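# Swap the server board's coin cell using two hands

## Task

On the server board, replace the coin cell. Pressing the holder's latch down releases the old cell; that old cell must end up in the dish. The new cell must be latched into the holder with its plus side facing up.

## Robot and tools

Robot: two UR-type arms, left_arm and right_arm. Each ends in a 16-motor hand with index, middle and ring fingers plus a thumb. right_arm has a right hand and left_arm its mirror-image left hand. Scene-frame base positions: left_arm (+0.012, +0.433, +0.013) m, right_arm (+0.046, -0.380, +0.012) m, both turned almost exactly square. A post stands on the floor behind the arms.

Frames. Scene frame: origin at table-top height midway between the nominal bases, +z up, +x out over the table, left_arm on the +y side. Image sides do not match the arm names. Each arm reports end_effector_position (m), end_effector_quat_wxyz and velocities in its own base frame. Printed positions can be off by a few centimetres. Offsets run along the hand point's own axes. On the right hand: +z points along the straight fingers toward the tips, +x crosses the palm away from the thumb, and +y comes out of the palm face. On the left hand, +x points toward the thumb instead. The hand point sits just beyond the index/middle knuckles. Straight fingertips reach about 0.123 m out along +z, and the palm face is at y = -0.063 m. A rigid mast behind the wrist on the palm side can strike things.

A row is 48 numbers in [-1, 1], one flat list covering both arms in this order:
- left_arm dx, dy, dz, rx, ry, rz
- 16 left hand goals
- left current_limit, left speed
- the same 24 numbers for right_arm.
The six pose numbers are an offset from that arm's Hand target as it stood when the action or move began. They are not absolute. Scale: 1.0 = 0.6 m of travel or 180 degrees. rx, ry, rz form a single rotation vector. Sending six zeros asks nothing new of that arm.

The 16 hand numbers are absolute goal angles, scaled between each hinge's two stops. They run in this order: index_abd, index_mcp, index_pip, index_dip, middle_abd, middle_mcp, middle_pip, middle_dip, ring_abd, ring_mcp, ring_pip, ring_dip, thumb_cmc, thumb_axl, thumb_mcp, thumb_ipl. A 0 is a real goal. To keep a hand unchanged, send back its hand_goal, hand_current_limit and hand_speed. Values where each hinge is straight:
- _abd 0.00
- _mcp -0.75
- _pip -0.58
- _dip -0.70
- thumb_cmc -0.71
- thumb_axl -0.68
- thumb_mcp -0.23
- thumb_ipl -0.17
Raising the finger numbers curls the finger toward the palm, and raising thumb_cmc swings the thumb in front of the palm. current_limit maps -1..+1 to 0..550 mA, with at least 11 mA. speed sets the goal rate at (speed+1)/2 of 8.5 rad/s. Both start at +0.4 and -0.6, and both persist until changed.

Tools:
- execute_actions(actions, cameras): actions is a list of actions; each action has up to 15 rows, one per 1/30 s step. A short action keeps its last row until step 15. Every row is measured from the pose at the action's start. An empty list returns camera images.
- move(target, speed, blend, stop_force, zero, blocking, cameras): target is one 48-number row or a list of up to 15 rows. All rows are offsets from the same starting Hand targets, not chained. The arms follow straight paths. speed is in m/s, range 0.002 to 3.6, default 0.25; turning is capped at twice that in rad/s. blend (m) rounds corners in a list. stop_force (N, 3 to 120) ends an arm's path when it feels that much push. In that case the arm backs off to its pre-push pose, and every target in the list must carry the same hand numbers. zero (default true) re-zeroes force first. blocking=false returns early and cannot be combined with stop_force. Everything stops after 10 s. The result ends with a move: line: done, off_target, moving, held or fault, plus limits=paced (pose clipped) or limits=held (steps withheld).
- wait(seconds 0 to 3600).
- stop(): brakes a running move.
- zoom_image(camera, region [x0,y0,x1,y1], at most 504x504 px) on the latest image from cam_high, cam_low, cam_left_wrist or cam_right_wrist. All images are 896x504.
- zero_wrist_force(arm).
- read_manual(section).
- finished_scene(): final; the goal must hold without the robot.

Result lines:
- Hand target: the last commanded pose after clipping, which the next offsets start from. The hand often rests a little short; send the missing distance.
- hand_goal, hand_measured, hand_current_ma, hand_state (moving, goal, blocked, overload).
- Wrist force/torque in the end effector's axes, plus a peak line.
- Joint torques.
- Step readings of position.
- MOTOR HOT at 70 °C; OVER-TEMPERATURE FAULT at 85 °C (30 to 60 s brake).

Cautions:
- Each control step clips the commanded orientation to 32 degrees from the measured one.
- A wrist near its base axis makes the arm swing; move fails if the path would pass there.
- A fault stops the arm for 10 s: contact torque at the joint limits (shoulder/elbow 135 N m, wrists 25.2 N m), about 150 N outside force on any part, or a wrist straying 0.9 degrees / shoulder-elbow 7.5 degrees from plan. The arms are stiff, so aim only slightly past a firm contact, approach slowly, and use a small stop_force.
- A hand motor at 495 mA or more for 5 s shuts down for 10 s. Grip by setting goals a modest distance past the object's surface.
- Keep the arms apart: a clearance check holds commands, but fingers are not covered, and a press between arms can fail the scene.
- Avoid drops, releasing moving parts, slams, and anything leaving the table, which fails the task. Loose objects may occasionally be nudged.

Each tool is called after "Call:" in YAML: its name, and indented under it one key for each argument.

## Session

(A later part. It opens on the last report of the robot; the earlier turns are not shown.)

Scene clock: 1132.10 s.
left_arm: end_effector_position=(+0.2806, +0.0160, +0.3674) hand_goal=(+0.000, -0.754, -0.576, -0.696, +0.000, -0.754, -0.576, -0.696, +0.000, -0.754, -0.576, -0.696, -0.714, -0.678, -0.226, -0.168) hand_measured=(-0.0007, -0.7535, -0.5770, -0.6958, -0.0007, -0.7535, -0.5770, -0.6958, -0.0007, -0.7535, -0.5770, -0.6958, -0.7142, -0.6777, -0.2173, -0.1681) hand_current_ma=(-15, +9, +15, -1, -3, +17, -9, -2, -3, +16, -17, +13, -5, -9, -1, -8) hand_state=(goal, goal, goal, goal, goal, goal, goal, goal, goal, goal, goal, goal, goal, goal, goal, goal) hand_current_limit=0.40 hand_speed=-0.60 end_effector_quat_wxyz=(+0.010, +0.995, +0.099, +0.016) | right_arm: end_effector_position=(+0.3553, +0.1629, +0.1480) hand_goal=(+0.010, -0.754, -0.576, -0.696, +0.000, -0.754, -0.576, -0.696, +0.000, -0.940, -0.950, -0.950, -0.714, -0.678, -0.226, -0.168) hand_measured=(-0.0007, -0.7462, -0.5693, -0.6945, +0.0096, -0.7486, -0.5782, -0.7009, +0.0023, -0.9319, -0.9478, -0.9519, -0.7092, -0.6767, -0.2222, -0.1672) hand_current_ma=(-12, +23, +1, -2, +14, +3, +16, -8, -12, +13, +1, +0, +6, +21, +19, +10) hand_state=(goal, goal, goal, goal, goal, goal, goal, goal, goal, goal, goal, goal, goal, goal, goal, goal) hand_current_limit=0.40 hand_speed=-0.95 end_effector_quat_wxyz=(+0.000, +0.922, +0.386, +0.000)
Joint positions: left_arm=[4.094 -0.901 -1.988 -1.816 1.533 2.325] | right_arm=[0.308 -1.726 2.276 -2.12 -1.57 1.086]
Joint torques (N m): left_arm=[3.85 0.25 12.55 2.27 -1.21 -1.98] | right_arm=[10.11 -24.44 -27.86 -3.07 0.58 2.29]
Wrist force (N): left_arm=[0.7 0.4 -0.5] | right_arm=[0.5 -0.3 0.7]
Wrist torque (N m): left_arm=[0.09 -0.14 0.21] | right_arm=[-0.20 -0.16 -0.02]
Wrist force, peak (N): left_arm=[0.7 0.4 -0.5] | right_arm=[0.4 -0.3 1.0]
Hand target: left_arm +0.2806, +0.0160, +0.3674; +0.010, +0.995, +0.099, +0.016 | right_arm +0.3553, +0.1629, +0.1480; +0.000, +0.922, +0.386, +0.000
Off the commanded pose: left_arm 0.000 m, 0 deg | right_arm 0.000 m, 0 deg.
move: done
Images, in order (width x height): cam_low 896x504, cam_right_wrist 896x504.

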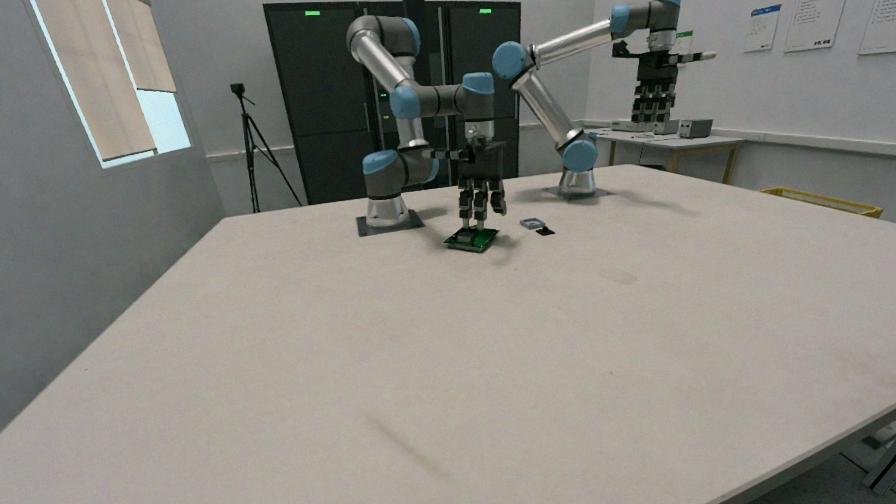

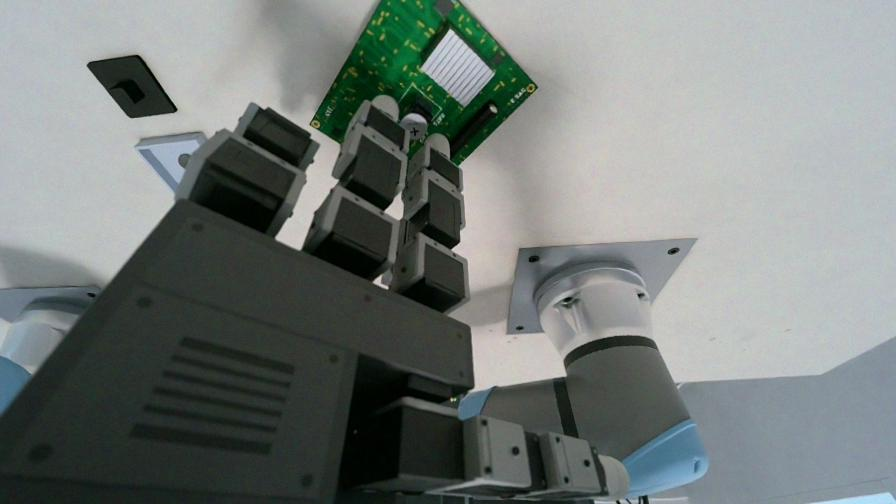

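Call:
move:
  target: [0,0,0,0,0,0, 0.000,-0.754,-0.576,-0.696,0.000,-0.754,-0.576,-0.696,0.000,-0.754,-0.576,-0.696,-0.714,-0.678,-0.226,-0.168,0.4,-0.6, 0,0,0,0,0,0, 0.13,-0.754,-0.576,-0.696,-0.13,-0.754,-0.576,-0.696,0.000,-0.94,-0.95,-0.95,-0.714,-0.678,-0.226,-0.168,0.4,-0.97]
  speed: 0.03

Call:
wait:
  seconds: 2

Call:
move:
  target: [0,0,0,0,0,0, 0.000,-0.754,-0.576,-0.696,0.000,-0.754,-0.576,-0.696,0.000,-0.754,-0.576,-0.696,-0.714,-0.678,-0.226,-0.168,0.4,-0.6, 0,0,-0.05,0,0,0, 0.14,-0.754,-0.576,-0.696,-0.14,-0.754,-0.576,-0.696,0.000,-0.94,-0.95,-0.95,-0.714,-0.678,-0.226,-0.168,0.4,-0.97]
  speed: 0.03
  cameras: ["cam_right_wrist","cam_low"]

Call:
zoom_image:
  camera: "cam_right_wrist"
  region: [370, 70, 460, 160]

Call:
zoom_image:
  camera: "cam_low"
  region: [455, 205, 495, 245]

Scene clock: 1142.77 s.
left_arm: end_effector_position=(+0.2806, +0.0160, +0.3674) hand_goal=(+0.000, -0.754, -0.576, -0.696, +0.000, -0.754, -0.576, -0.696, +0.000, -0.754, -0.576, -0.696, -0.714, -0.678, -0.226, -0.168) hand_measured=(-0.0007, -0.7535, -0.5770, -0.6958, +0.0008, -0.7535, -0.5757, -0.6958, +0.0008, -0.7523, -0.5770, -0.6958, -0.7142, -0.6767, -0.2183, -0.1681) hand_current_ma=(-11, +13, +14, +8, +3, +2, +2, +4, -5, +9, -13, -4, -1, -9, +11, +12) hand_state=(goal, goal, goal, goal, goal, goal, goal, goal, goal, goal, goal, goal, goal, goal, goal, goal) hand_current_limit=0.40 hand_speed=-0.60 end_effector_quat_wxyz=(+0.010, +0.995, +0.099, +0.016) | right_arm: end_effector_position=(+0.3553, +0.1629, +0.1480) hand_goal=(+0.130, -0.754, -0.576, -0.696, -0.130, -0.754, -0.576, -0.696, +0.000, -0.940, -0.950, -0.950, -0.714, -0.678, -0.226, -0.168) hand_measured=(+0.0360, -0.7462, -0.5693, -0.6945, -0.0300, -0.7486, -0.5770, -0.6996, +0.0023, -0.9319, -0.9491, -0.9519, -0.7092, -0.6777, -0.2222, -0.1681) hand_current_ma=(-62, +7, +7, -8, +47, +14, +10, -4, -7, +13, +7, +0, +7, +20, +20, -1) hand_state=(moving, goal, goal, goal, moving, goal, goal, goal, goal, goal, goal, goal, goal, goal, goal, goal) hand_current_limit=0.40 hand_speed=-0.97 end_effector_quat_wxyz=(+0.000, +0.922, +0.386, +0.000)
Joint positions: left_arm=[4.094 -0.901 -1.988 -1.816 1.533 2.325] | right_arm=[0.308 -1.726 2.276 -2.12 -1.57 1.086]
Joint torques (N m): left_arm=[3.69 -0.24 12.77 2.31 -1.06 -2.06] | right_arm=[6.1 -23.53 -27.33 -3.65 -2.29 1.64]
Wrist force (N): left_arm=[0.6 0.2 -0.4] | right_arm=[0.4 -0.4 0.9]
Wrist torque (N m): left_arm=[0.06 -0.13 0.20] | right_arm=[-0.22 -0.16 -0.03]
Wrist force, peak (N): left_arm=[0.6 0.6 -0.5] | right_arm=[0.5 -0.3 1.0]
Hand target: left_arm +0.2806, +0.0160, +0.3674; +0.010, +0.995, +0.099, +0.016 | right_arm +0.3553, +0.1629, +0.1480; +0.000, +0.922, +0.386, +0.000
Off the commanded pose: left_arm 0.000 m, 0 deg | right_arm 0.000 m, 0 deg.
move: done

Scene clock: 1144.77 s.
left_arm: end_effector_position=(+0.2806, +0.0160, +0.3674) hand_goal=(+0.000, -0.754, -0.576, -0.696, +0.000, -0.754, -0.576, -0.696, +0.000, -0.754, -0.576, -0.696, -0.714, -0.678, -0.226, -0.168) hand_measured=(+0.0008, -0.7523, -0.5757, -0.6958, -0.0007, -0.7535, -0.5770, -0.6958, -0.0007, -0.7535, -0.5770, -0.6958, -0.7142, -0.6777, -0.2173, -0.1681) hand_current_ma=(-37, +24, -9, -12, +12, +20, -23, +0, -6, +5, -21, +16, +3, -9, +1, +17) hand_state=(goal, goal, goal, goal, goal, goal, goal, goal, goal, goal, goal, goal, goal, goal, goal, goal) hand_current_limit=0.40 hand_speed=-0.60 end_effector_quat_wxyz=(+0.010, +0.995, +0.099, +0.016) | right_arm: end_effector_position=(+0.3553, +0.1629, +0.1480) hand_goal=(+0.130, -0.754, -0.576, -0.696, -0.130, -0.754, -0.576, -0.696, +0.000, -0.940, -0.950, -0.950, -0.714, -0.678, -0.226, -0.168) hand_measured=(+0.0374, -0.7450, -0.5693, -0.6958, -0.0314, -0.7486, -0.5770, -0.7009, +0.0023, -0.9319, -0.9478, -0.9519, -0.7092, -0.6777, -0.2222, -0.1681) hand_current_ma=(-134, +9, +4, -6, +146, +3, +0, -10, -9, +16, -4, -3, +19, +17, +9, -14) hand_state=(blocked, goal, goal, goal, blocked, goal, goal, goal, goal, goal, goal, goal, goal, goal, goal, goal) hand_current_limit=0.40 hand_speed=-0.97 end_effector_quat_wxyz=(+0.000, +0.922, +0.386, +0.000)
Joint positions: left_arm=[4.094 -0.901 -1.988 -1.816 1.533 2.325] | right_arm=[0.308 -1.726 2.276 -2.12 -1.57 1.086]
Joint torques (N m): left_arm=[3.81 0.21 13.79 2.22 -1.23 -2.08] | right_arm=[4.18 -23.18 -26.24 -3.6 -2.4 1.29]
Wrist force (N): left_arm=[0.2 0.0 -0.6] | right_arm=[0.3 -0.4 0.9]
Wrist torque (N m): left_arm=[0.05 -0.08 0.18] | right_arm=[-0.22 -0.15 -0.04]
Wrist force, peak (N): left_arm=[0.8 0.4 -0.5] | right_arm=[0.5 -0.6 0.9]
Hand target: left_arm +0.2806, +0.0160, +0.3674; +0.010, +0.995, +0.099, +0.016 | right_arm +0.3553, +0.1629, +0.1480; +0.000, +0.922, +0.386, +0.000
Off the commanded pose: left_arm 0.000 m, 0 deg | right_arm 0.000 m, 0 deg.
wait: 2.00 s; at rest by 0.17 s

Scene clock: 1146.07 s.
left_arm: end_effector_position=(+0.2806, +0.0160, +0.3674) hand_goal=(+0.000, -0.754, -0.576, -0.696, +0.000, -0.754, -0.576, -0.696, +0.000, -0.754, -0.576, -0.696, -0.714, -0.678, -0.226, -0.168) hand_measured=(+0.0008, -0.7535, -0.5757, -0.6958, -0.0007, -0.7535, -0.5770, -0.6958, -0.0007, -0.7523, -0.5770, -0.6958, -0.7142, -0.6777, -0.2173, -0.1672) hand_current_ma=(-17, +21, +14, -9, -3, +11, -15, +13, -2, -8, -1, -14, -7, -19, +3, +1) hand_state=(goal, goal, goal, goal, goal, goal, goal, goal, goal, goal, goal, goal, goal, goal, goal, goal) hand_current_limit=0.40 hand_speed=-0.60 end_effector_quat_wxyz=(+0.010, +0.995, +0.099, +0.016) | right_arm: end_effector_position=(+0.3554, +0.1629, +0.1781) hand_goal=(+0.140, -0.754, -0.576, -0.696, -0.140, -0.754, -0.576, -0.696, +0.000, -0.940, -0.950, -0.950, -0.714, -0.678, -0.226, -0.168) hand_measured=(+0.0389, -0.7462, -0.5693, -0.6958, -0.0329, -0.7486, -0.5782, -0.7009, +0.0008, -0.9319, -0.9491, -0.9519, -0.7092, -0.6777, -0.2212, -0.1681) hand_current_ma=(-150, +10, +26, +6, +156, +16, +2, +6, -17, +17, -2, +8, +18, +5, +7, +6) hand_state=(blocked, goal, goal, goal, blocked, goal, goal, goal, goal, goal, goal, goal, goal, goal, goal, goal) hand_current_limit=0.40 hand_speed=-0.97 end_effector_quat_wxyz=(+0.000, +0.922, +0.386, +0.000)
Joint positions: left_arm=[4.094 -0.901 -1.988 -1.816 1.533 2.325] | right_arm=[0.308 -1.77 2.222 -2.023 -1.57 1.086]
Joint torques (N m): left_arm=[3.07 -0.07 13.17 2.3 -1.15 -2.12] | right_arm=[-7.71 -7.15 -14.72 -4.16 -1.99 -1.83]
Wrist force (N): left_arm=[0.7 -0.2 -0.3] | right_arm=[0.7 -0.4 0.7]
Wrist torque (N m): left_arm=[0.00 -0.13 0.22] | right_arm=[-0.20 -0.19 -0.01]
Wrist force, peak (N): left_arm=[0.5 0.2 -0.9] | right_arm=[0.4 -0.6 1.1]
Hand target: left_arm +0.2806, +0.0160, +0.3674; +0.010, +0.995, +0.099, +0.016 | right_arm +0.3553, +0.1629, +0.1780; +0.000, +0.922, +0.386, +0.000
Off the commanded pose: left_arm 0.000 m, 0 deg | right_arm 0.000 m, 0 deg.
move: done
Images, in order (width x height): cam_low 896x504, cam_right_wrist 896x504.

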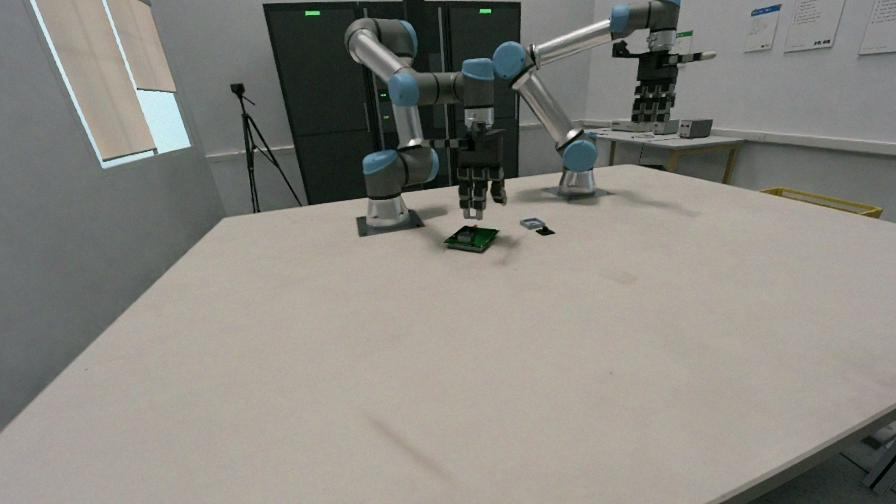

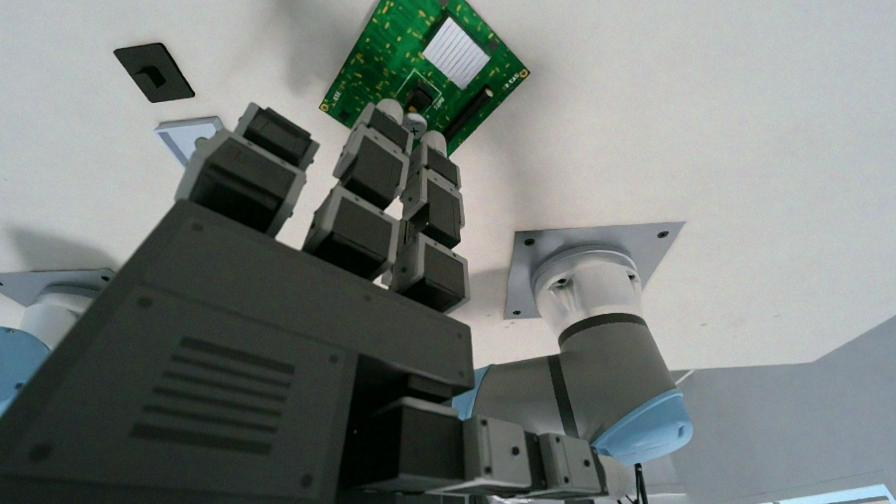

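Scaled by 5.600 from the camera's image (finer frame: 1280x720).

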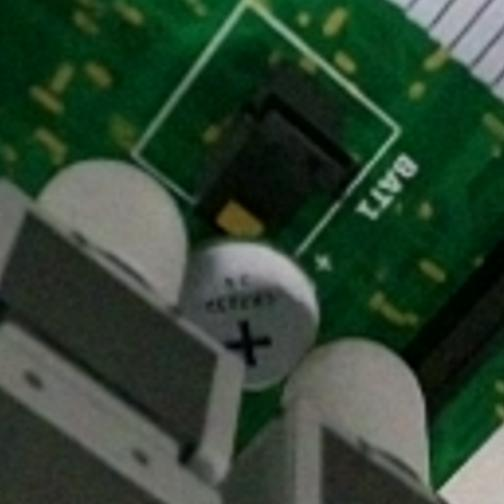

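Scaled by 12.600 from the camera's image (finer frame: 1280x720).

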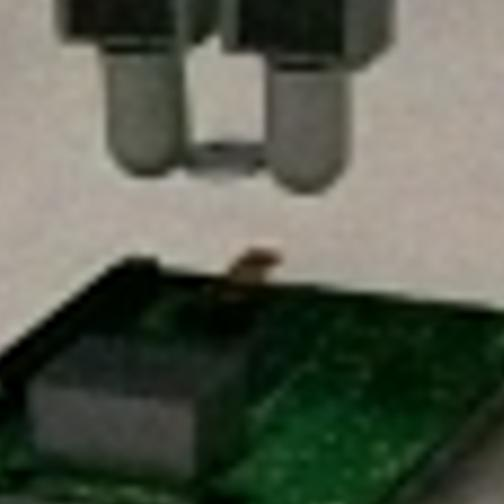

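Call:
zoom_image:
  camera: "cam_right_wrist"
  region: [394, 70, 442, 118]

Call:
zoom_image:
  camera: "cam_low"
  region: [464, 218, 484, 238]

Scaled by 10.500 from the camera's image (finer frame: 1280x720).

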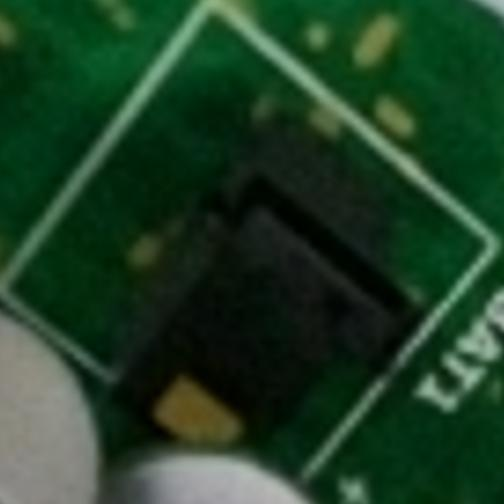

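Scaled by 25.200 from the camera's image (finer frame: 1280x720).

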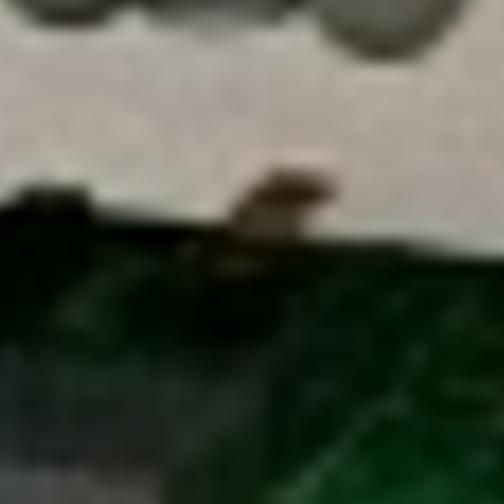

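Call:
move:
  target: [0,0,0,0,0,0, 0.000,-0.754,-0.576,-0.696,0.000,-0.754,-0.576,-0.696,0.000,-0.754,-0.576,-0.696,-0.714,-0.678,-0.226,-0.168,0.4,-0.6, 0.0012,0.0505,0.0842,0.1,0,0, 0.14,-0.754,-0.576,-0.696,-0.14,-0.754,-0.576,-0.696,0.000,-0.94,-0.95,-0.95,-0.714,-0.678,-0.226,-0.168,0.4,-0.97]
  speed: 0.04
  cameras: ["cam_right_wrist","cam_low"]

Call:
zoom_image:
  camera: "cam_right_wrist"
  region: [380, 70, 450, 140]

Call:
zoom_image:
  camera: "cam_low"
  region: [460, 210, 490, 240]

Scene clock: 1203.63 s.
left_arm: end_effector_position=(+0.2806, +0.0160, +0.3674) hand_goal=(+0.000, -0.754, -0.576, -0.696, +0.000, -0.754, -0.576, -0.696, +0.000, -0.754, -0.576, -0.696, -0.714, -0.678, -0.226, -0.168) hand_measured=(-0.0007, -0.7535, -0.5770, -0.6958, +0.0008, -0.7523, -0.5770, -0.6958, +0.0008, -0.7523, -0.5757, -0.6958, -0.7142, -0.6777, -0.2173, -0.1681) hand_current_ma=(+6, -4, +20, -2, -3, +5, -2, +0, +9, +7, +1, +10, -11, -1, +23, -12) hand_state=(goal, goal, goal, goal, goal, goal, goal, goal, goal, goal, goal, goal, goal, goal, goal, goal) hand_current_limit=0.40 hand_speed=-0.60 end_effector_quat_wxyz=(+0.010, +0.995, +0.099, +0.016) | right_arm: end_effector_position=(+0.3775, +0.1422, +0.1275) hand_goal=(+0.140, -0.754, -0.576, -0.696, -0.140, -0.754, -0.576, -0.696, +0.000, -0.940, -0.950, -0.950, -0.714, -0.678, -0.226, -0.168) hand_measured=(+0.0374, -0.7462, -0.5693, -0.6945, -0.0314, -0.7486, -0.5770, -0.7009, +0.0023, -0.9307, -0.9491, -0.9519, -0.7092, -0.6777, -0.2212, -0.1681) hand_current_ma=(-155, +25, +15, -11, +150, +13, +14, -14, -10, +15, -4, -4, +18, +9, +14, +4) hand_state=(blocked, goal, goal, goal, blocked, goal, goal, goal, goal, goal, goal, goal, goal, goal, goal, goal) hand_current_limit=0.40 hand_speed=-0.97 end_effector_quat_wxyz=(-0.145, +0.911, +0.381, -0.060) end_effector_velocity=(+0.000, +0.000, +0.001) end_effector_angular_velocity=(-0.004, -0.006, -0.003)
Joint positions: left_arm=[4.094 -0.901 -1.988 -1.816 1.533 2.325] | right_arm=[0.081 -1.667 2.18 -1.875 -1.333 0.834]
Joint velocities: left_arm=[within noise] | right_arm=[0.004 -0.002 0 -0.005 -0.003 0.007]
Joint torques (N m): left_arm=[3.35 0.08 13.08 2.21 -1.16 -2.1] | right_arm=[10.82 -27.33 -17.18 -3.6 -2.28 2.43]
Wrist force (N): left_arm=[0.3 0.2 -0.6] | right_arm=[0.4 -0.1 0.7]
Wrist torque (N m): left_arm=[0.08 -0.09 0.17] | right_arm=[-0.05 -0.15 0.17]
Wrist force, peak (N): left_arm=[0.8 0.1 -0.7] | right_arm=[0.6 -0.7 1.0]
Hand target: left_arm +0.2806, +0.0160, +0.3674; +0.010, +0.995, +0.099, +0.016 | right_arm +0.3774, +0.1422, +0.1275; -0.145, +0.911, +0.381, -0.060
Off the commanded pose: left_arm 0.000 m, 0 deg | right_arm 0.000 m, 0 deg.
move: done
Images, in order (width x height): cam_low 896x504, cam_right_wrist 896x504.

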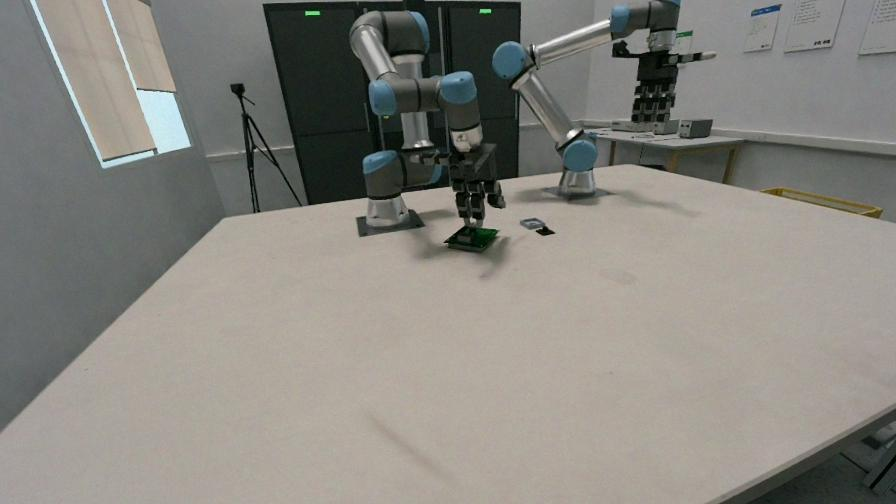

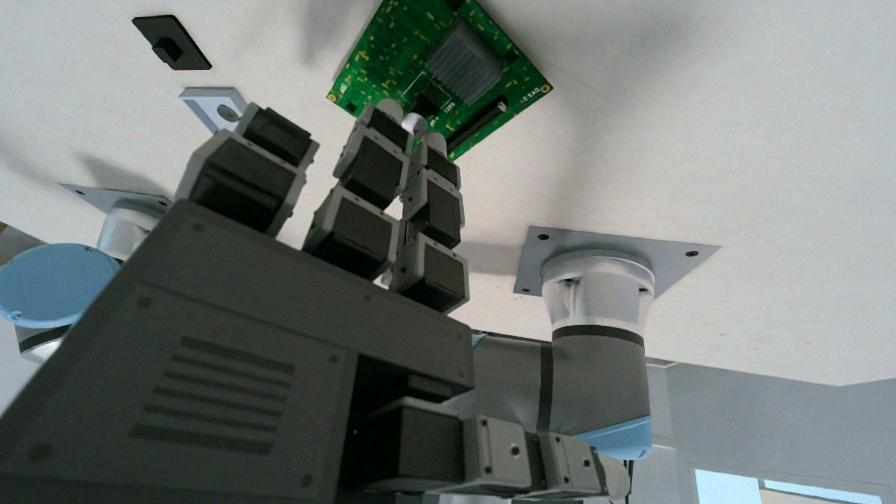

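Scaled by 7.200 from the camera's image (finer frame: 1280x720).

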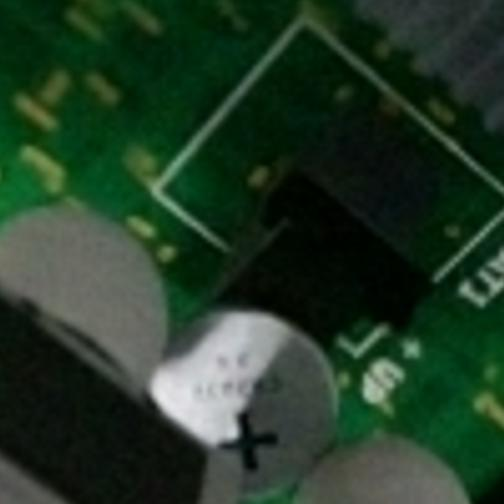

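Scaled by 16.800 from the camera's image (finer frame: 1280x720).

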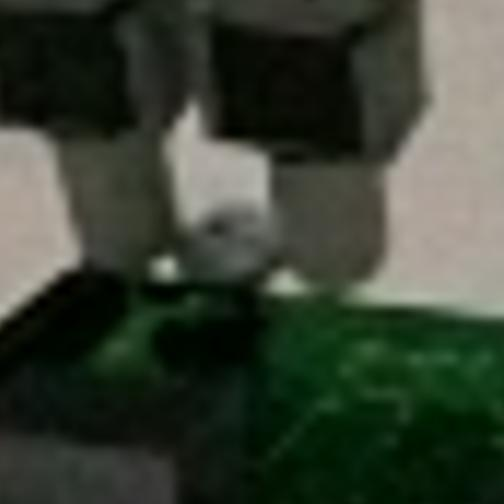

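Call:
zoom_image:
  camera: "cam_right_wrist"
  region: [410, 85, 450, 120]

Scaled by 12.600 from the camera's image (finer frame: 1280x720).

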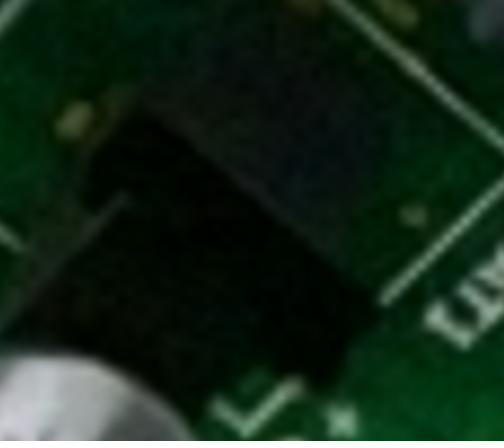

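Call:
move:
  target: [0,0,0,0,0,0, 0.000,-0.754,-0.576,-0.696,0.000,-0.754,-0.576,-0.696,0.000,-0.754,-0.576,-0.696,-0.714,-0.678,-0.226,-0.168,0.4,-0.6, 0,-0.0283,-0.0153,-0.0444,0,0, 0.14,-0.754,-0.576,-0.696,-0.14,-0.754,-0.576,-0.696,0.000,-0.94,-0.95,-0.95,-0.714,-0.678,-0.226,-0.168,0.4,-0.97]
  speed: 0.03
  cameras: ["cam_right_wrist","cam_low"]

Call:
zoom_image:
  camera: "cam_right_wrist"
  region: [380, 70, 450, 140]

Call:
zoom_image:
  camera: "cam_low"
  region: [460, 210, 490, 240]

Scene clock: 1242.03 s.
left_arm: end_effector_position=(+0.2806, +0.0160, +0.3674) hand_goal=(+0.000, -0.754, -0.576, -0.696, +0.000, -0.754, -0.576, -0.696, +0.000, -0.754, -0.576, -0.696, -0.714, -0.678, -0.226, -0.168) hand_measured=(-0.0007, -0.7535, -0.5770, -0.6958, -0.0007, -0.7535, -0.5770, -0.6958, -0.0007, -0.7535, -0.5770, -0.6958, -0.7142, -0.6777, -0.2173, -0.1672) hand_current_ma=(+2, +2, +3, -1, -3, +5, -12, -2, +2, +14, -3, -8, -4, -7, -5, +13) hand_state=(goal, goal, goal, goal, goal, goal, goal, goal, goal, goal, goal, goal, goal, goal, goal, goal) hand_current_limit=0.40 hand_speed=-0.60 end_effector_quat_wxyz=(+0.010, +0.995, +0.099, +0.016) | right_arm: end_effector_position=(+0.3679, +0.1515, +0.1415) hand_goal=(+0.140, -0.754, -0.576, -0.696, -0.140, -0.754, -0.576, -0.696, +0.000, -0.940, -0.950, -0.950, -0.714, -0.678, -0.226, -0.168) hand_measured=(+0.0389, -0.7450, -0.5693, -0.6945, -0.0314, -0.7486, -0.5770, -0.7009, +0.0008, -0.9319, -0.9491, -0.9519, -0.7092, -0.6777, -0.2212, -0.1672) hand_current_ma=(-147, +7, +5, -7, +144, +13, +1, -12, -3, +28, -3, +4, +12, +2, +27, +5) hand_state=(blocked, goal, goal, goal, blocked, goal, goal, goal, goal, goal, goal, goal, goal, goal, goal, goal) hand_current_limit=0.40 hand_speed=-0.97 end_effector_quat_wxyz=(-0.081, +0.919, +0.385, -0.033)
Joint positions: left_arm=[4.094 -0.901 -1.988 -1.816 1.533 2.325] | right_arm=[0.177 -1.712 2.22 -1.978 -1.428 0.948]
Joint torques (N m): left_arm=[3.53 -0.02 13.26 2.3 -1.19 -2.01] | right_arm=[-8.24 -10.93 -22.94 -0.38 3 -2.85]
Wrist force (N): left_arm=[0.2 0.2 -0.6] | right_arm=[0.5 -0.1 0.4]
Wrist torque (N m): left_arm=[0.08 -0.08 0.18] | right_arm=[-0.07 -0.13 0.00]
Wrist force, peak (N): left_arm=[0.7 0.4 -0.8] | right_arm=[0.9 -0.1 0.9]
Hand target: left_arm +0.2806, +0.0160, +0.3674; +0.010, +0.995, +0.099, +0.016 | right_arm +0.3679, +0.1515, +0.1415; -0.081, +0.919, +0.385, -0.033
Off the commanded pose: left_arm 0.000 m, 0 deg | right_arm 0.000 m, 0 deg.
move: done
Images, in order (width x height): cam_low 896x504, cam_right_wrist 896x504.

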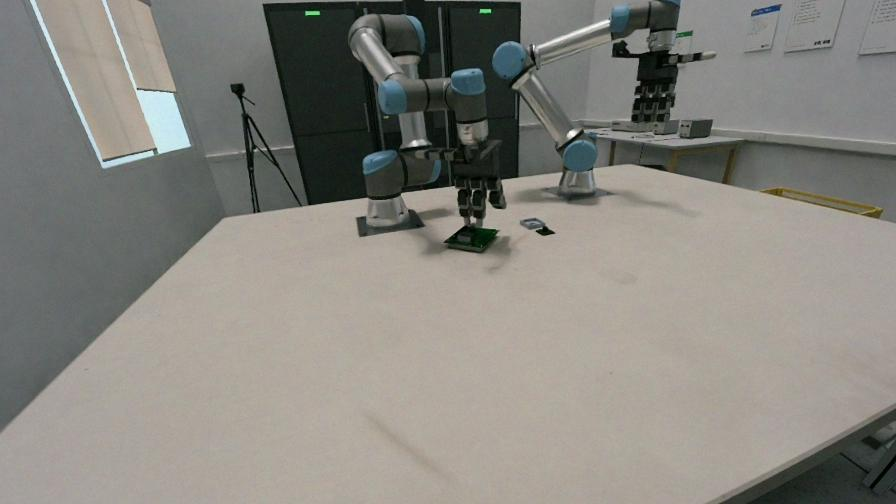

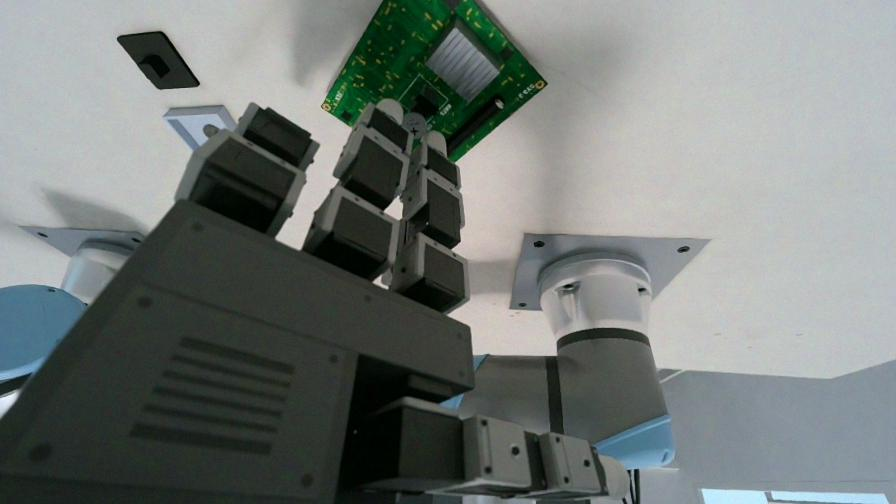

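Scaled by 7.200 from the camera's image (finer frame: 1280x720).

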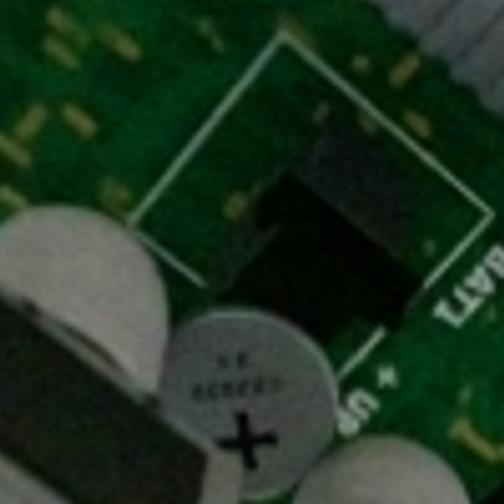

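Scaled by 16.800 from the camera's image (finer frame: 1280x720).

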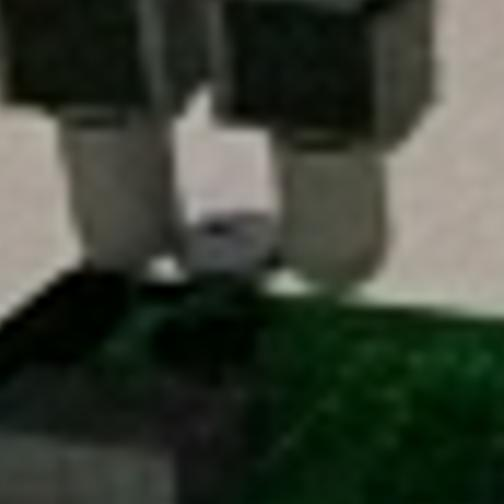

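Call:
move:
  target: [0,0,0,0,0,0, 0.000,-0.754,-0.576,-0.696,0.000,-0.754,-0.576,-0.696,0.000,-0.754,-0.576,-0.696,-0.714,-0.678,-0.226,-0.168,0.4,-0.6, 0,0.003,0.0169,0,0,0, 0.14,-0.754,-0.576,-0.696,-0.14,-0.754,-0.576,-0.696,0.000,-0.94,-0.95,-0.95,-0.714,-0.678,-0.226,-0.168,0.4,-0.97]
  speed: 0.008
  stop_force: 3
  cameras: ["cam_right_wrist","cam_low"]

Call:
zoom_image:
  camera: "cam_right_wrist"
  region: [380, 70, 450, 140]

Call:
zoom_image:
  camera: "cam_low"
  region: [460, 210, 490, 240]

Scene clock: 1255.53 s.
left_arm: end_effector_position=(+0.2806, +0.0160, +0.3674) hand_goal=(+0.000, -0.754, -0.576, -0.696, +0.000, -0.754, -0.576, -0.696, +0.000, -0.754, -0.576, -0.696, -0.714, -0.678, -0.226, -0.168) hand_measured=(-0.0007, -0.7535, -0.5770, -0.6958, +0.0008, -0.7535, -0.5770, -0.6958, -0.0007, -0.7535, -0.5770, -0.6958, -0.7142, -0.6777, -0.2173, -0.1681) hand_current_ma=(-12, +19, -1, +4, -12, +11, -13, -9, -8, +6, -17, -7, +8, -4, +26, +10) hand_state=(goal, goal, goal, goal, goal, goal, goal, goal, goal, goal, goal, goal, goal, goal, goal, goal) hand_current_limit=0.40 hand_speed=-0.60 end_effector_quat_wxyz=(+0.010, +0.995, +0.099, +0.016) | right_arm: end_effector_position=(+0.3679, +0.1515, +0.1311) hand_goal=(+0.140, -0.754, -0.576, -0.696, -0.140, -0.754, -0.576, -0.696, +0.000, -0.940, -0.950, -0.950, -0.714, -0.678, -0.226, -0.168) hand_measured=(+0.0374, -0.7450, -0.5680, -0.6958, -0.0314, -0.7474, -0.5782, -0.7009, +0.0023, -0.9319, -0.9478, -0.9519, -0.7092, -0.6777, -0.2212, -0.1672) hand_current_ma=(-145, +11, +1, +4, +158, +28, +9, -10, -12, +35, -2, -9, +18, +15, +13, -2) hand_state=(blocked, goal, goal, goal, blocked, goal, goal, goal, goal, goal, goal, goal, goal, goal, goal, goal) hand_current_limit=0.40 hand_speed=-0.97 end_effector_quat_wxyz=(-0.081, +0.919, +0.385, -0.034)
Joint positions: left_arm=[4.094 -0.901 -1.988 -1.816 1.533 2.325] | right_arm=[0.176 -1.697 2.238 -2.01 -1.428 0.947]
Joint torques (N m): left_arm=[3.06 -0.33 13.02 2.21 -1.13 -2.06] | right_arm=[-8.23 -23.96 -25.87 -0.25 3.23 -2.6]
Wrist force (N): left_arm=[0.6 -0.2 -0.4] | right_arm=[0.6 -0.2 -0.7]
Wrist torque (N m): left_arm=[0.00 -0.12 0.21] | right_arm=[0.00 -0.12 0.11]
Wrist force, peak (N): left_arm=[0.9 0.0 -0.4] | right_arm=[0.6 -0.2 1.1]
Hand target: left_arm +0.2806, +0.0160, +0.3674; +0.010, +0.995, +0.099, +0.016 | right_arm +0.3680, +0.1515, +0.1312; -0.081, +0.919, +0.385, -0.033
Off the commanded pose: left_arm 0.000 m, 0 deg | right_arm 0.000 m, 0 deg.
move: done
Images, in order (width x height): cam_low 896x504, cam_right_wrist 896x504.

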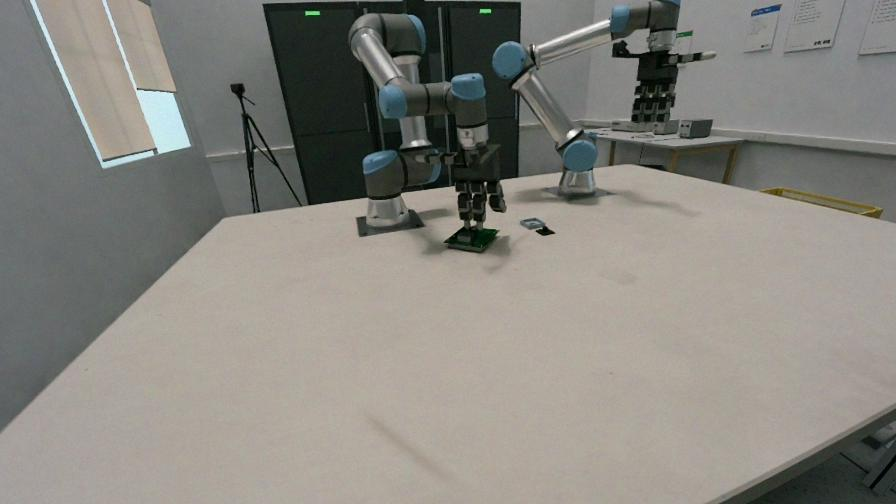

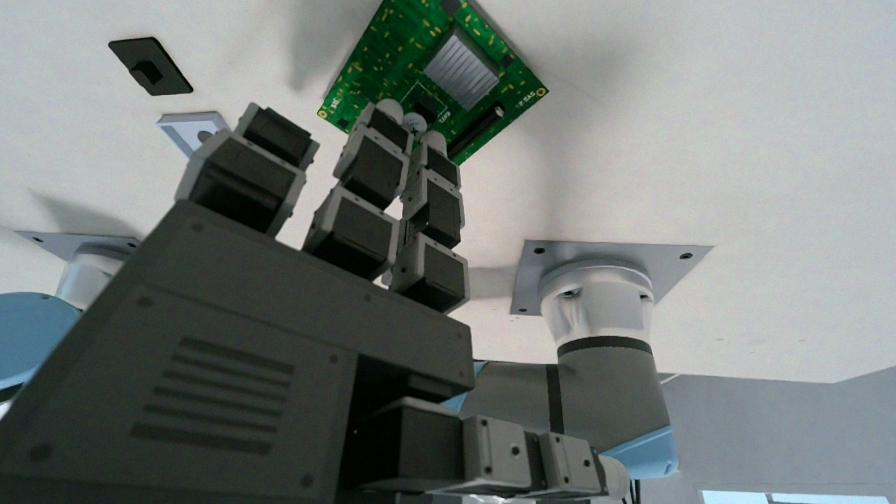

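Scaled by 7.200 from the camera's image (finer frame: 1280x720).

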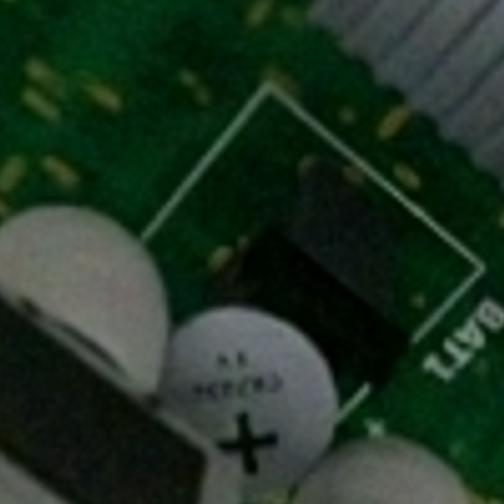

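Scaled by 16.800 from the camera's image (finer frame: 1280x720).

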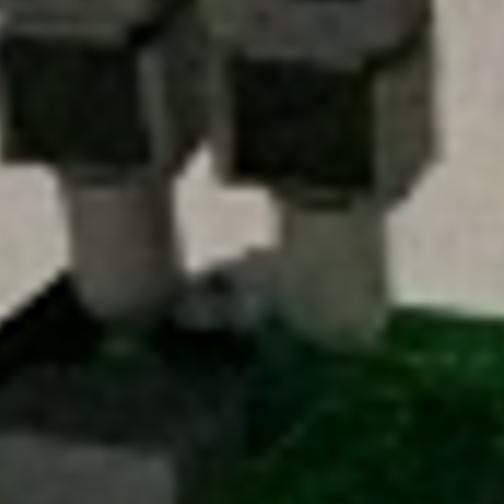

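Call:
zoom_image:
  camera: "cam_right_wrist"
  region: [400, 95, 440, 130]

Scaled by 12.600 from the camera's image (finer frame: 1280x720).

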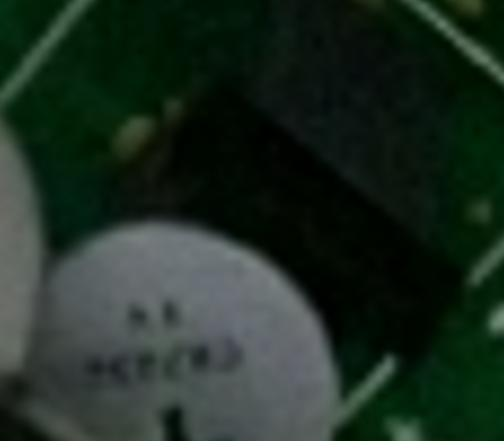

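Call:
move:
  target: [0,0,0,0,0,0, 0.000,-0.754,-0.576,-0.696,0.000,-0.754,-0.576,-0.696,0.000,-0.754,-0.576,-0.696,-0.714,-0.678,-0.226,-0.168,0.4,-0.6, 0,0.005,-0.0006,0,0,0, 0.14,-0.754,-0.576,-0.696,-0.14,-0.754,-0.576,-0.696,0.000,-0.94,-0.95,-0.95,-0.714,-0.678,-0.226,-0.168,0.4,-0.97]
  speed: 0.005
  stop_force: 3
  cameras: ["cam_right_wrist","cam_low"]

Call:
zoom_image:
  camera: "cam_right_wrist"
  region: [395, 90, 445, 140]

Call:
zoom_image:
  camera: "cam_low"
  region: [460, 210, 490, 240]

Scene clock: 1285.43 s.
left_arm: end_effector_position=(+0.2806, +0.0160, +0.3674) hand_goal=(+0.000, -0.754, -0.576, -0.696, +0.000, -0.754, -0.576, -0.696, +0.000, -0.754, -0.576, -0.696, -0.714, -0.678, -0.226, -0.168) hand_measured=(-0.0007, -0.7535, -0.5770, -0.6958, -0.0007, -0.7535, -0.5770, -0.6958, -0.0007, -0.7523, -0.5770, -0.6958, -0.7142, -0.6777, -0.2173, -0.1672) hand_current_ma=(-9, +2, +10, +3, +9, +14, -13, +14, +3, -3, -5, +10, -11, -10, +8, -5) hand_state=(goal, goal, goal, goal, goal, goal, goal, goal, goal, goal, goal, goal, goal, goal, goal, goal) hand_current_limit=0.40 hand_speed=-0.60 end_effector_quat_wxyz=(+0.010, +0.995, +0.099, +0.016) | right_arm: end_effector_position=(+0.3701, +0.1493, +0.1310) hand_goal=(+0.140, -0.754, -0.576, -0.696, -0.140, -0.754, -0.576, -0.696, +0.000, -0.940, -0.950, -0.950, -0.714, -0.678, -0.226, -0.168) hand_measured=(+0.0374, -0.7462, -0.5744, -0.6996, -0.0329, -0.7498, -0.5859, -0.7009, +0.0023, -0.9307, -0.9491, -0.9519, -0.7092, -0.6777, -0.2212, -0.1681) hand_current_ma=(-139, +4, +7, -15, +144, -1, -15, -4, +2, +23, +7, -3, +8, +7, +18, -13) hand_state=(blocked, goal, goal, goal, blocked, goal, goal, goal, goal, goal, goal, goal, goal, goal, goal, goal) hand_current_limit=0.40 hand_speed=-0.97 end_effector_quat_wxyz=(-0.081, +0.919, +0.385, -0.033)
Joint positions: left_arm=[4.094 -0.901 -1.988 -1.816 1.533 2.325] | right_arm=[0.17 -1.694 2.236 -2.01 -1.428 0.941]
Joint torques (N m): left_arm=[2.85 0.11 12.76 2.22 -1.14 -1.97] | right_arm=[9.86 -17.17 -21.51 -0.74 -1.94 1.82]
Wrist force (N): left_arm=[0.3 0.3 -0.1] | right_arm=[0.3 -0.6 0.6]
Wrist torque (N m): left_arm=[0.05 -0.07 0.18] | right_arm=[-0.11 -0.15 0.17]
Wrist force, peak (N): left_arm=[0.8 0.1 -0.6] | right_arm=[0.7 0.0 1.0]
Hand target: left_arm +0.2806, +0.0160, +0.3674; +0.010, +0.995, +0.099, +0.016 | right_arm +0.3701, +0.1494, +0.1310; -0.081, +0.919, +0.385, -0.033
Off the commanded pose: left_arm 0.000 m, 0 deg | right_arm 0.000 m, 0 deg.
move: done
Images, in order (width x height): cam_low 896x504, cam_right_wrist 896x504.

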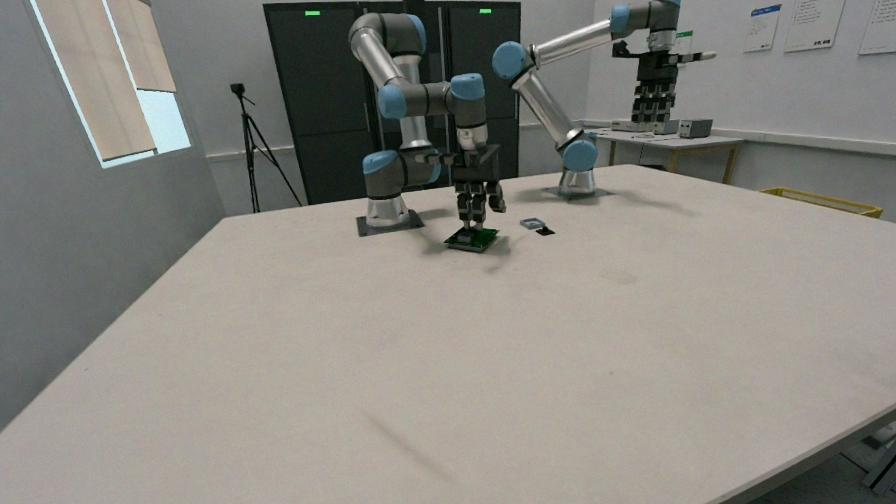

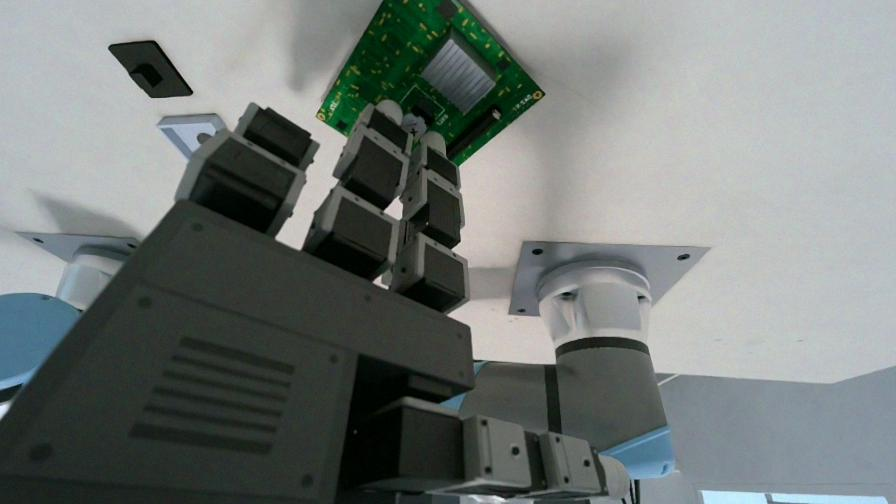

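Scaled by 10.080 from the camera's image (finer frame: 1280x720).

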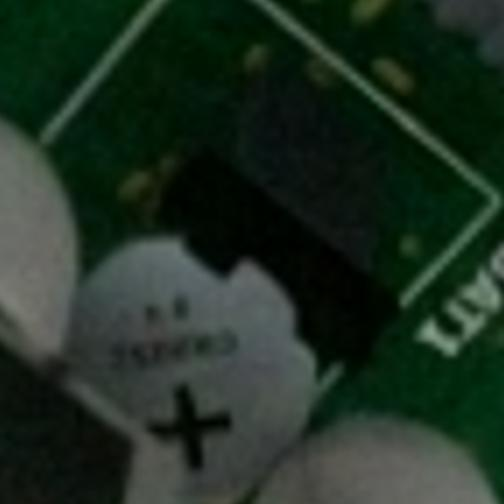

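Scaled by 16.800 from the camera's image (finer frame: 1280x720).

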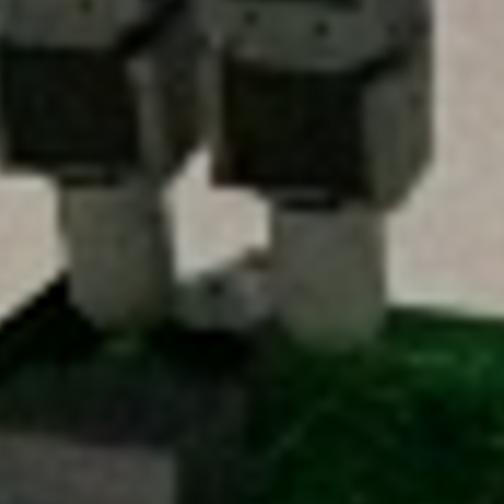

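Call:
move:
  target: [0,0,0,0,0,0, 0.000,-0.754,-0.576,-0.696,0.000,-0.754,-0.576,-0.696,0.000,-0.754,-0.576,-0.696,-0.714,-0.678,-0.226,-0.168,0.4,-0.6, 0,-0.036,-0.0152,-0.0556,0,0, 0.14,-0.754,-0.576,-0.696,-0.14,-0.754,-0.576,-0.696,0.000,-0.94,-0.95,-0.95,-0.714,-0.678,-0.226,-0.168,0.4,-0.97]
  speed: 0.01
  cameras: ["cam_right_wrist","cam_low"]

Call:
zoom_image:
  camera: "cam_right_wrist"
  region: [395, 90, 445, 140]

Call:
zoom_image:
  camera: "cam_low"
  region: [460, 210, 490, 240]

Scene clock: 1303.93 s.
left_arm: end_effector_position=(+0.2806, +0.0160, +0.3674) hand_goal=(+0.000, -0.754, -0.576, -0.696, +0.000, -0.754, -0.576, -0.696, +0.000, -0.754, -0.576, -0.696, -0.714, -0.678, -0.226, -0.168) hand_measured=(+0.0008, -0.7523, -0.5770, -0.6958, +0.0008, -0.7535, -0.5770, -0.6958, +0.0008, -0.7535, -0.5770, -0.6958, -0.7142, -0.6777, -0.2173, -0.1672) hand_current_ma=(-10, +1, -4, -2, +1, +9, -14, -3, -1, +1, -2, -11, +16, -5, -9, +9) hand_state=(goal, goal, goal, goal, goal, goal, goal, goal, goal, goal, goal, goal, goal, goal, goal, goal) hand_current_limit=0.40 hand_speed=-0.60 end_effector_quat_wxyz=(+0.010, +0.995, +0.099, +0.016) | right_arm: end_effector_position=(+0.3561, +0.1632, +0.1438) hand_goal=(+0.140, -0.754, -0.576, -0.696, -0.140, -0.754, -0.576, -0.696, +0.000, -0.940, -0.950, -0.950, -0.714, -0.678, -0.226, -0.168) hand_measured=(+0.0374, -0.7462, -0.5705, -0.6996, -0.0314, -0.7486, -0.5834, -0.6996, +0.0008, -0.9319, -0.9478, -0.9519, -0.7092, -0.6767, -0.2222, -0.1681) hand_current_ma=(-143, +17, +1, -3, +149, +8, -9, +1, -12, +17, -6, +1, +11, +5, +3, -14) hand_state=(blocked, goal, goal, goal, blocked, goal, goal, goal, goal, goal, goal, goal, goal, goal, goal, goal) hand_current_limit=0.40 hand_speed=-0.97 end_effector_quat_wxyz=(+0.000, +0.922, +0.386, +0.000)
Joint positions: left_arm=[4.094 -0.901 -1.988 -1.816 1.533 2.325] | right_arm=[0.308 -1.717 2.281 -2.135 -1.57 1.086]
Joint torques (N m): left_arm=[2.95 0.07 13.27 2.17 -1.22 -2.02] | right_arm=[-1.54 -22.87 -14.78 -2.71 -0.82 0.77]
Wrist force (N): left_arm=[0.5 0.0 -0.4] | right_arm=[-0.1 -0.6 -1.2]
Wrist torque (N m): left_arm=[0.03 -0.12 0.20] | right_arm=[-0.06 -0.10 -0.07]
Wrist force, peak (N): left_arm=[0.9 0.3 -0.5] | right_arm=[0.2 -0.4 -1.5]
Hand target: left_arm +0.2806, +0.0160, +0.3674; +0.010, +0.995, +0.099, +0.016 | right_arm +0.3561, +0.1632, +0.1438; +0.000, +0.922, +0.386, +0.000
Off the commanded pose: left_arm 0.000 m, 0 deg | right_arm 0.000 m, 0 deg.
move: done
Images, in order (width x height): cam_low 896x504, cam_right_wrist 896x504.

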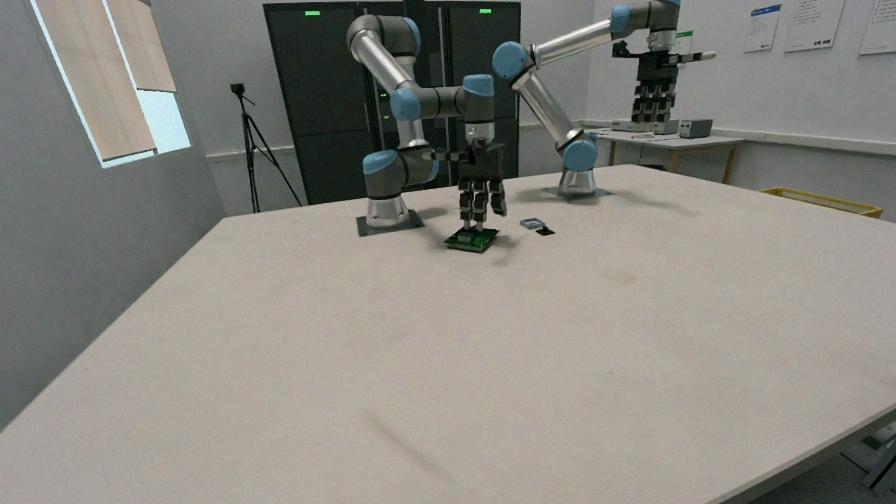

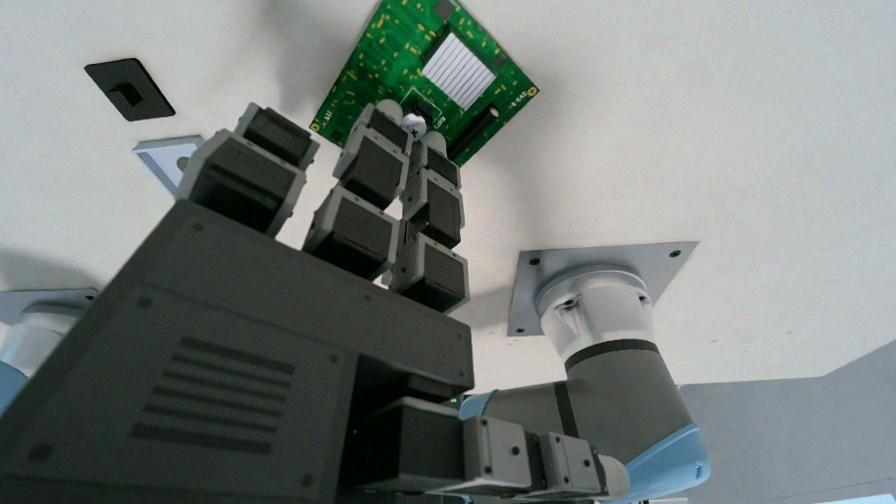

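Scaled by 10.080 from the camera's image (finer frame: 1280x720).

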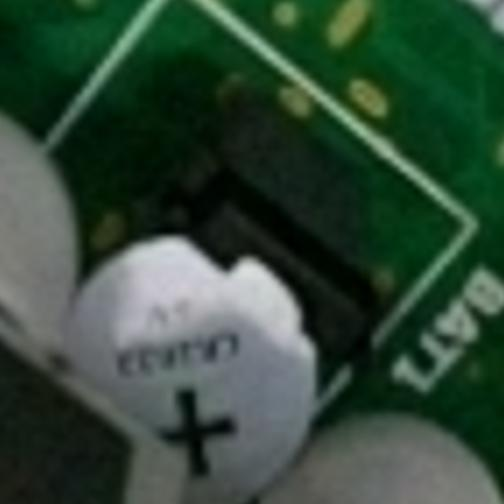

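Scaled by 16.800 from the camera's image (finer frame: 1280x720).

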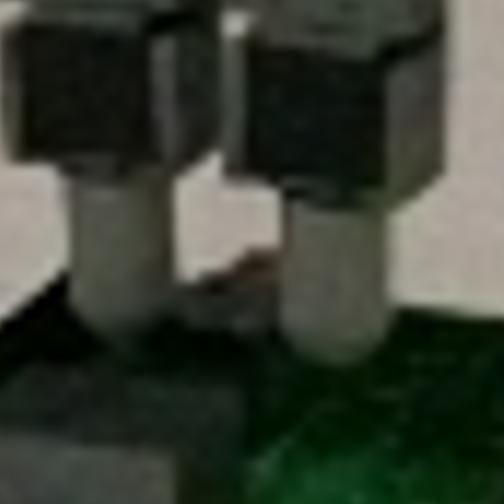

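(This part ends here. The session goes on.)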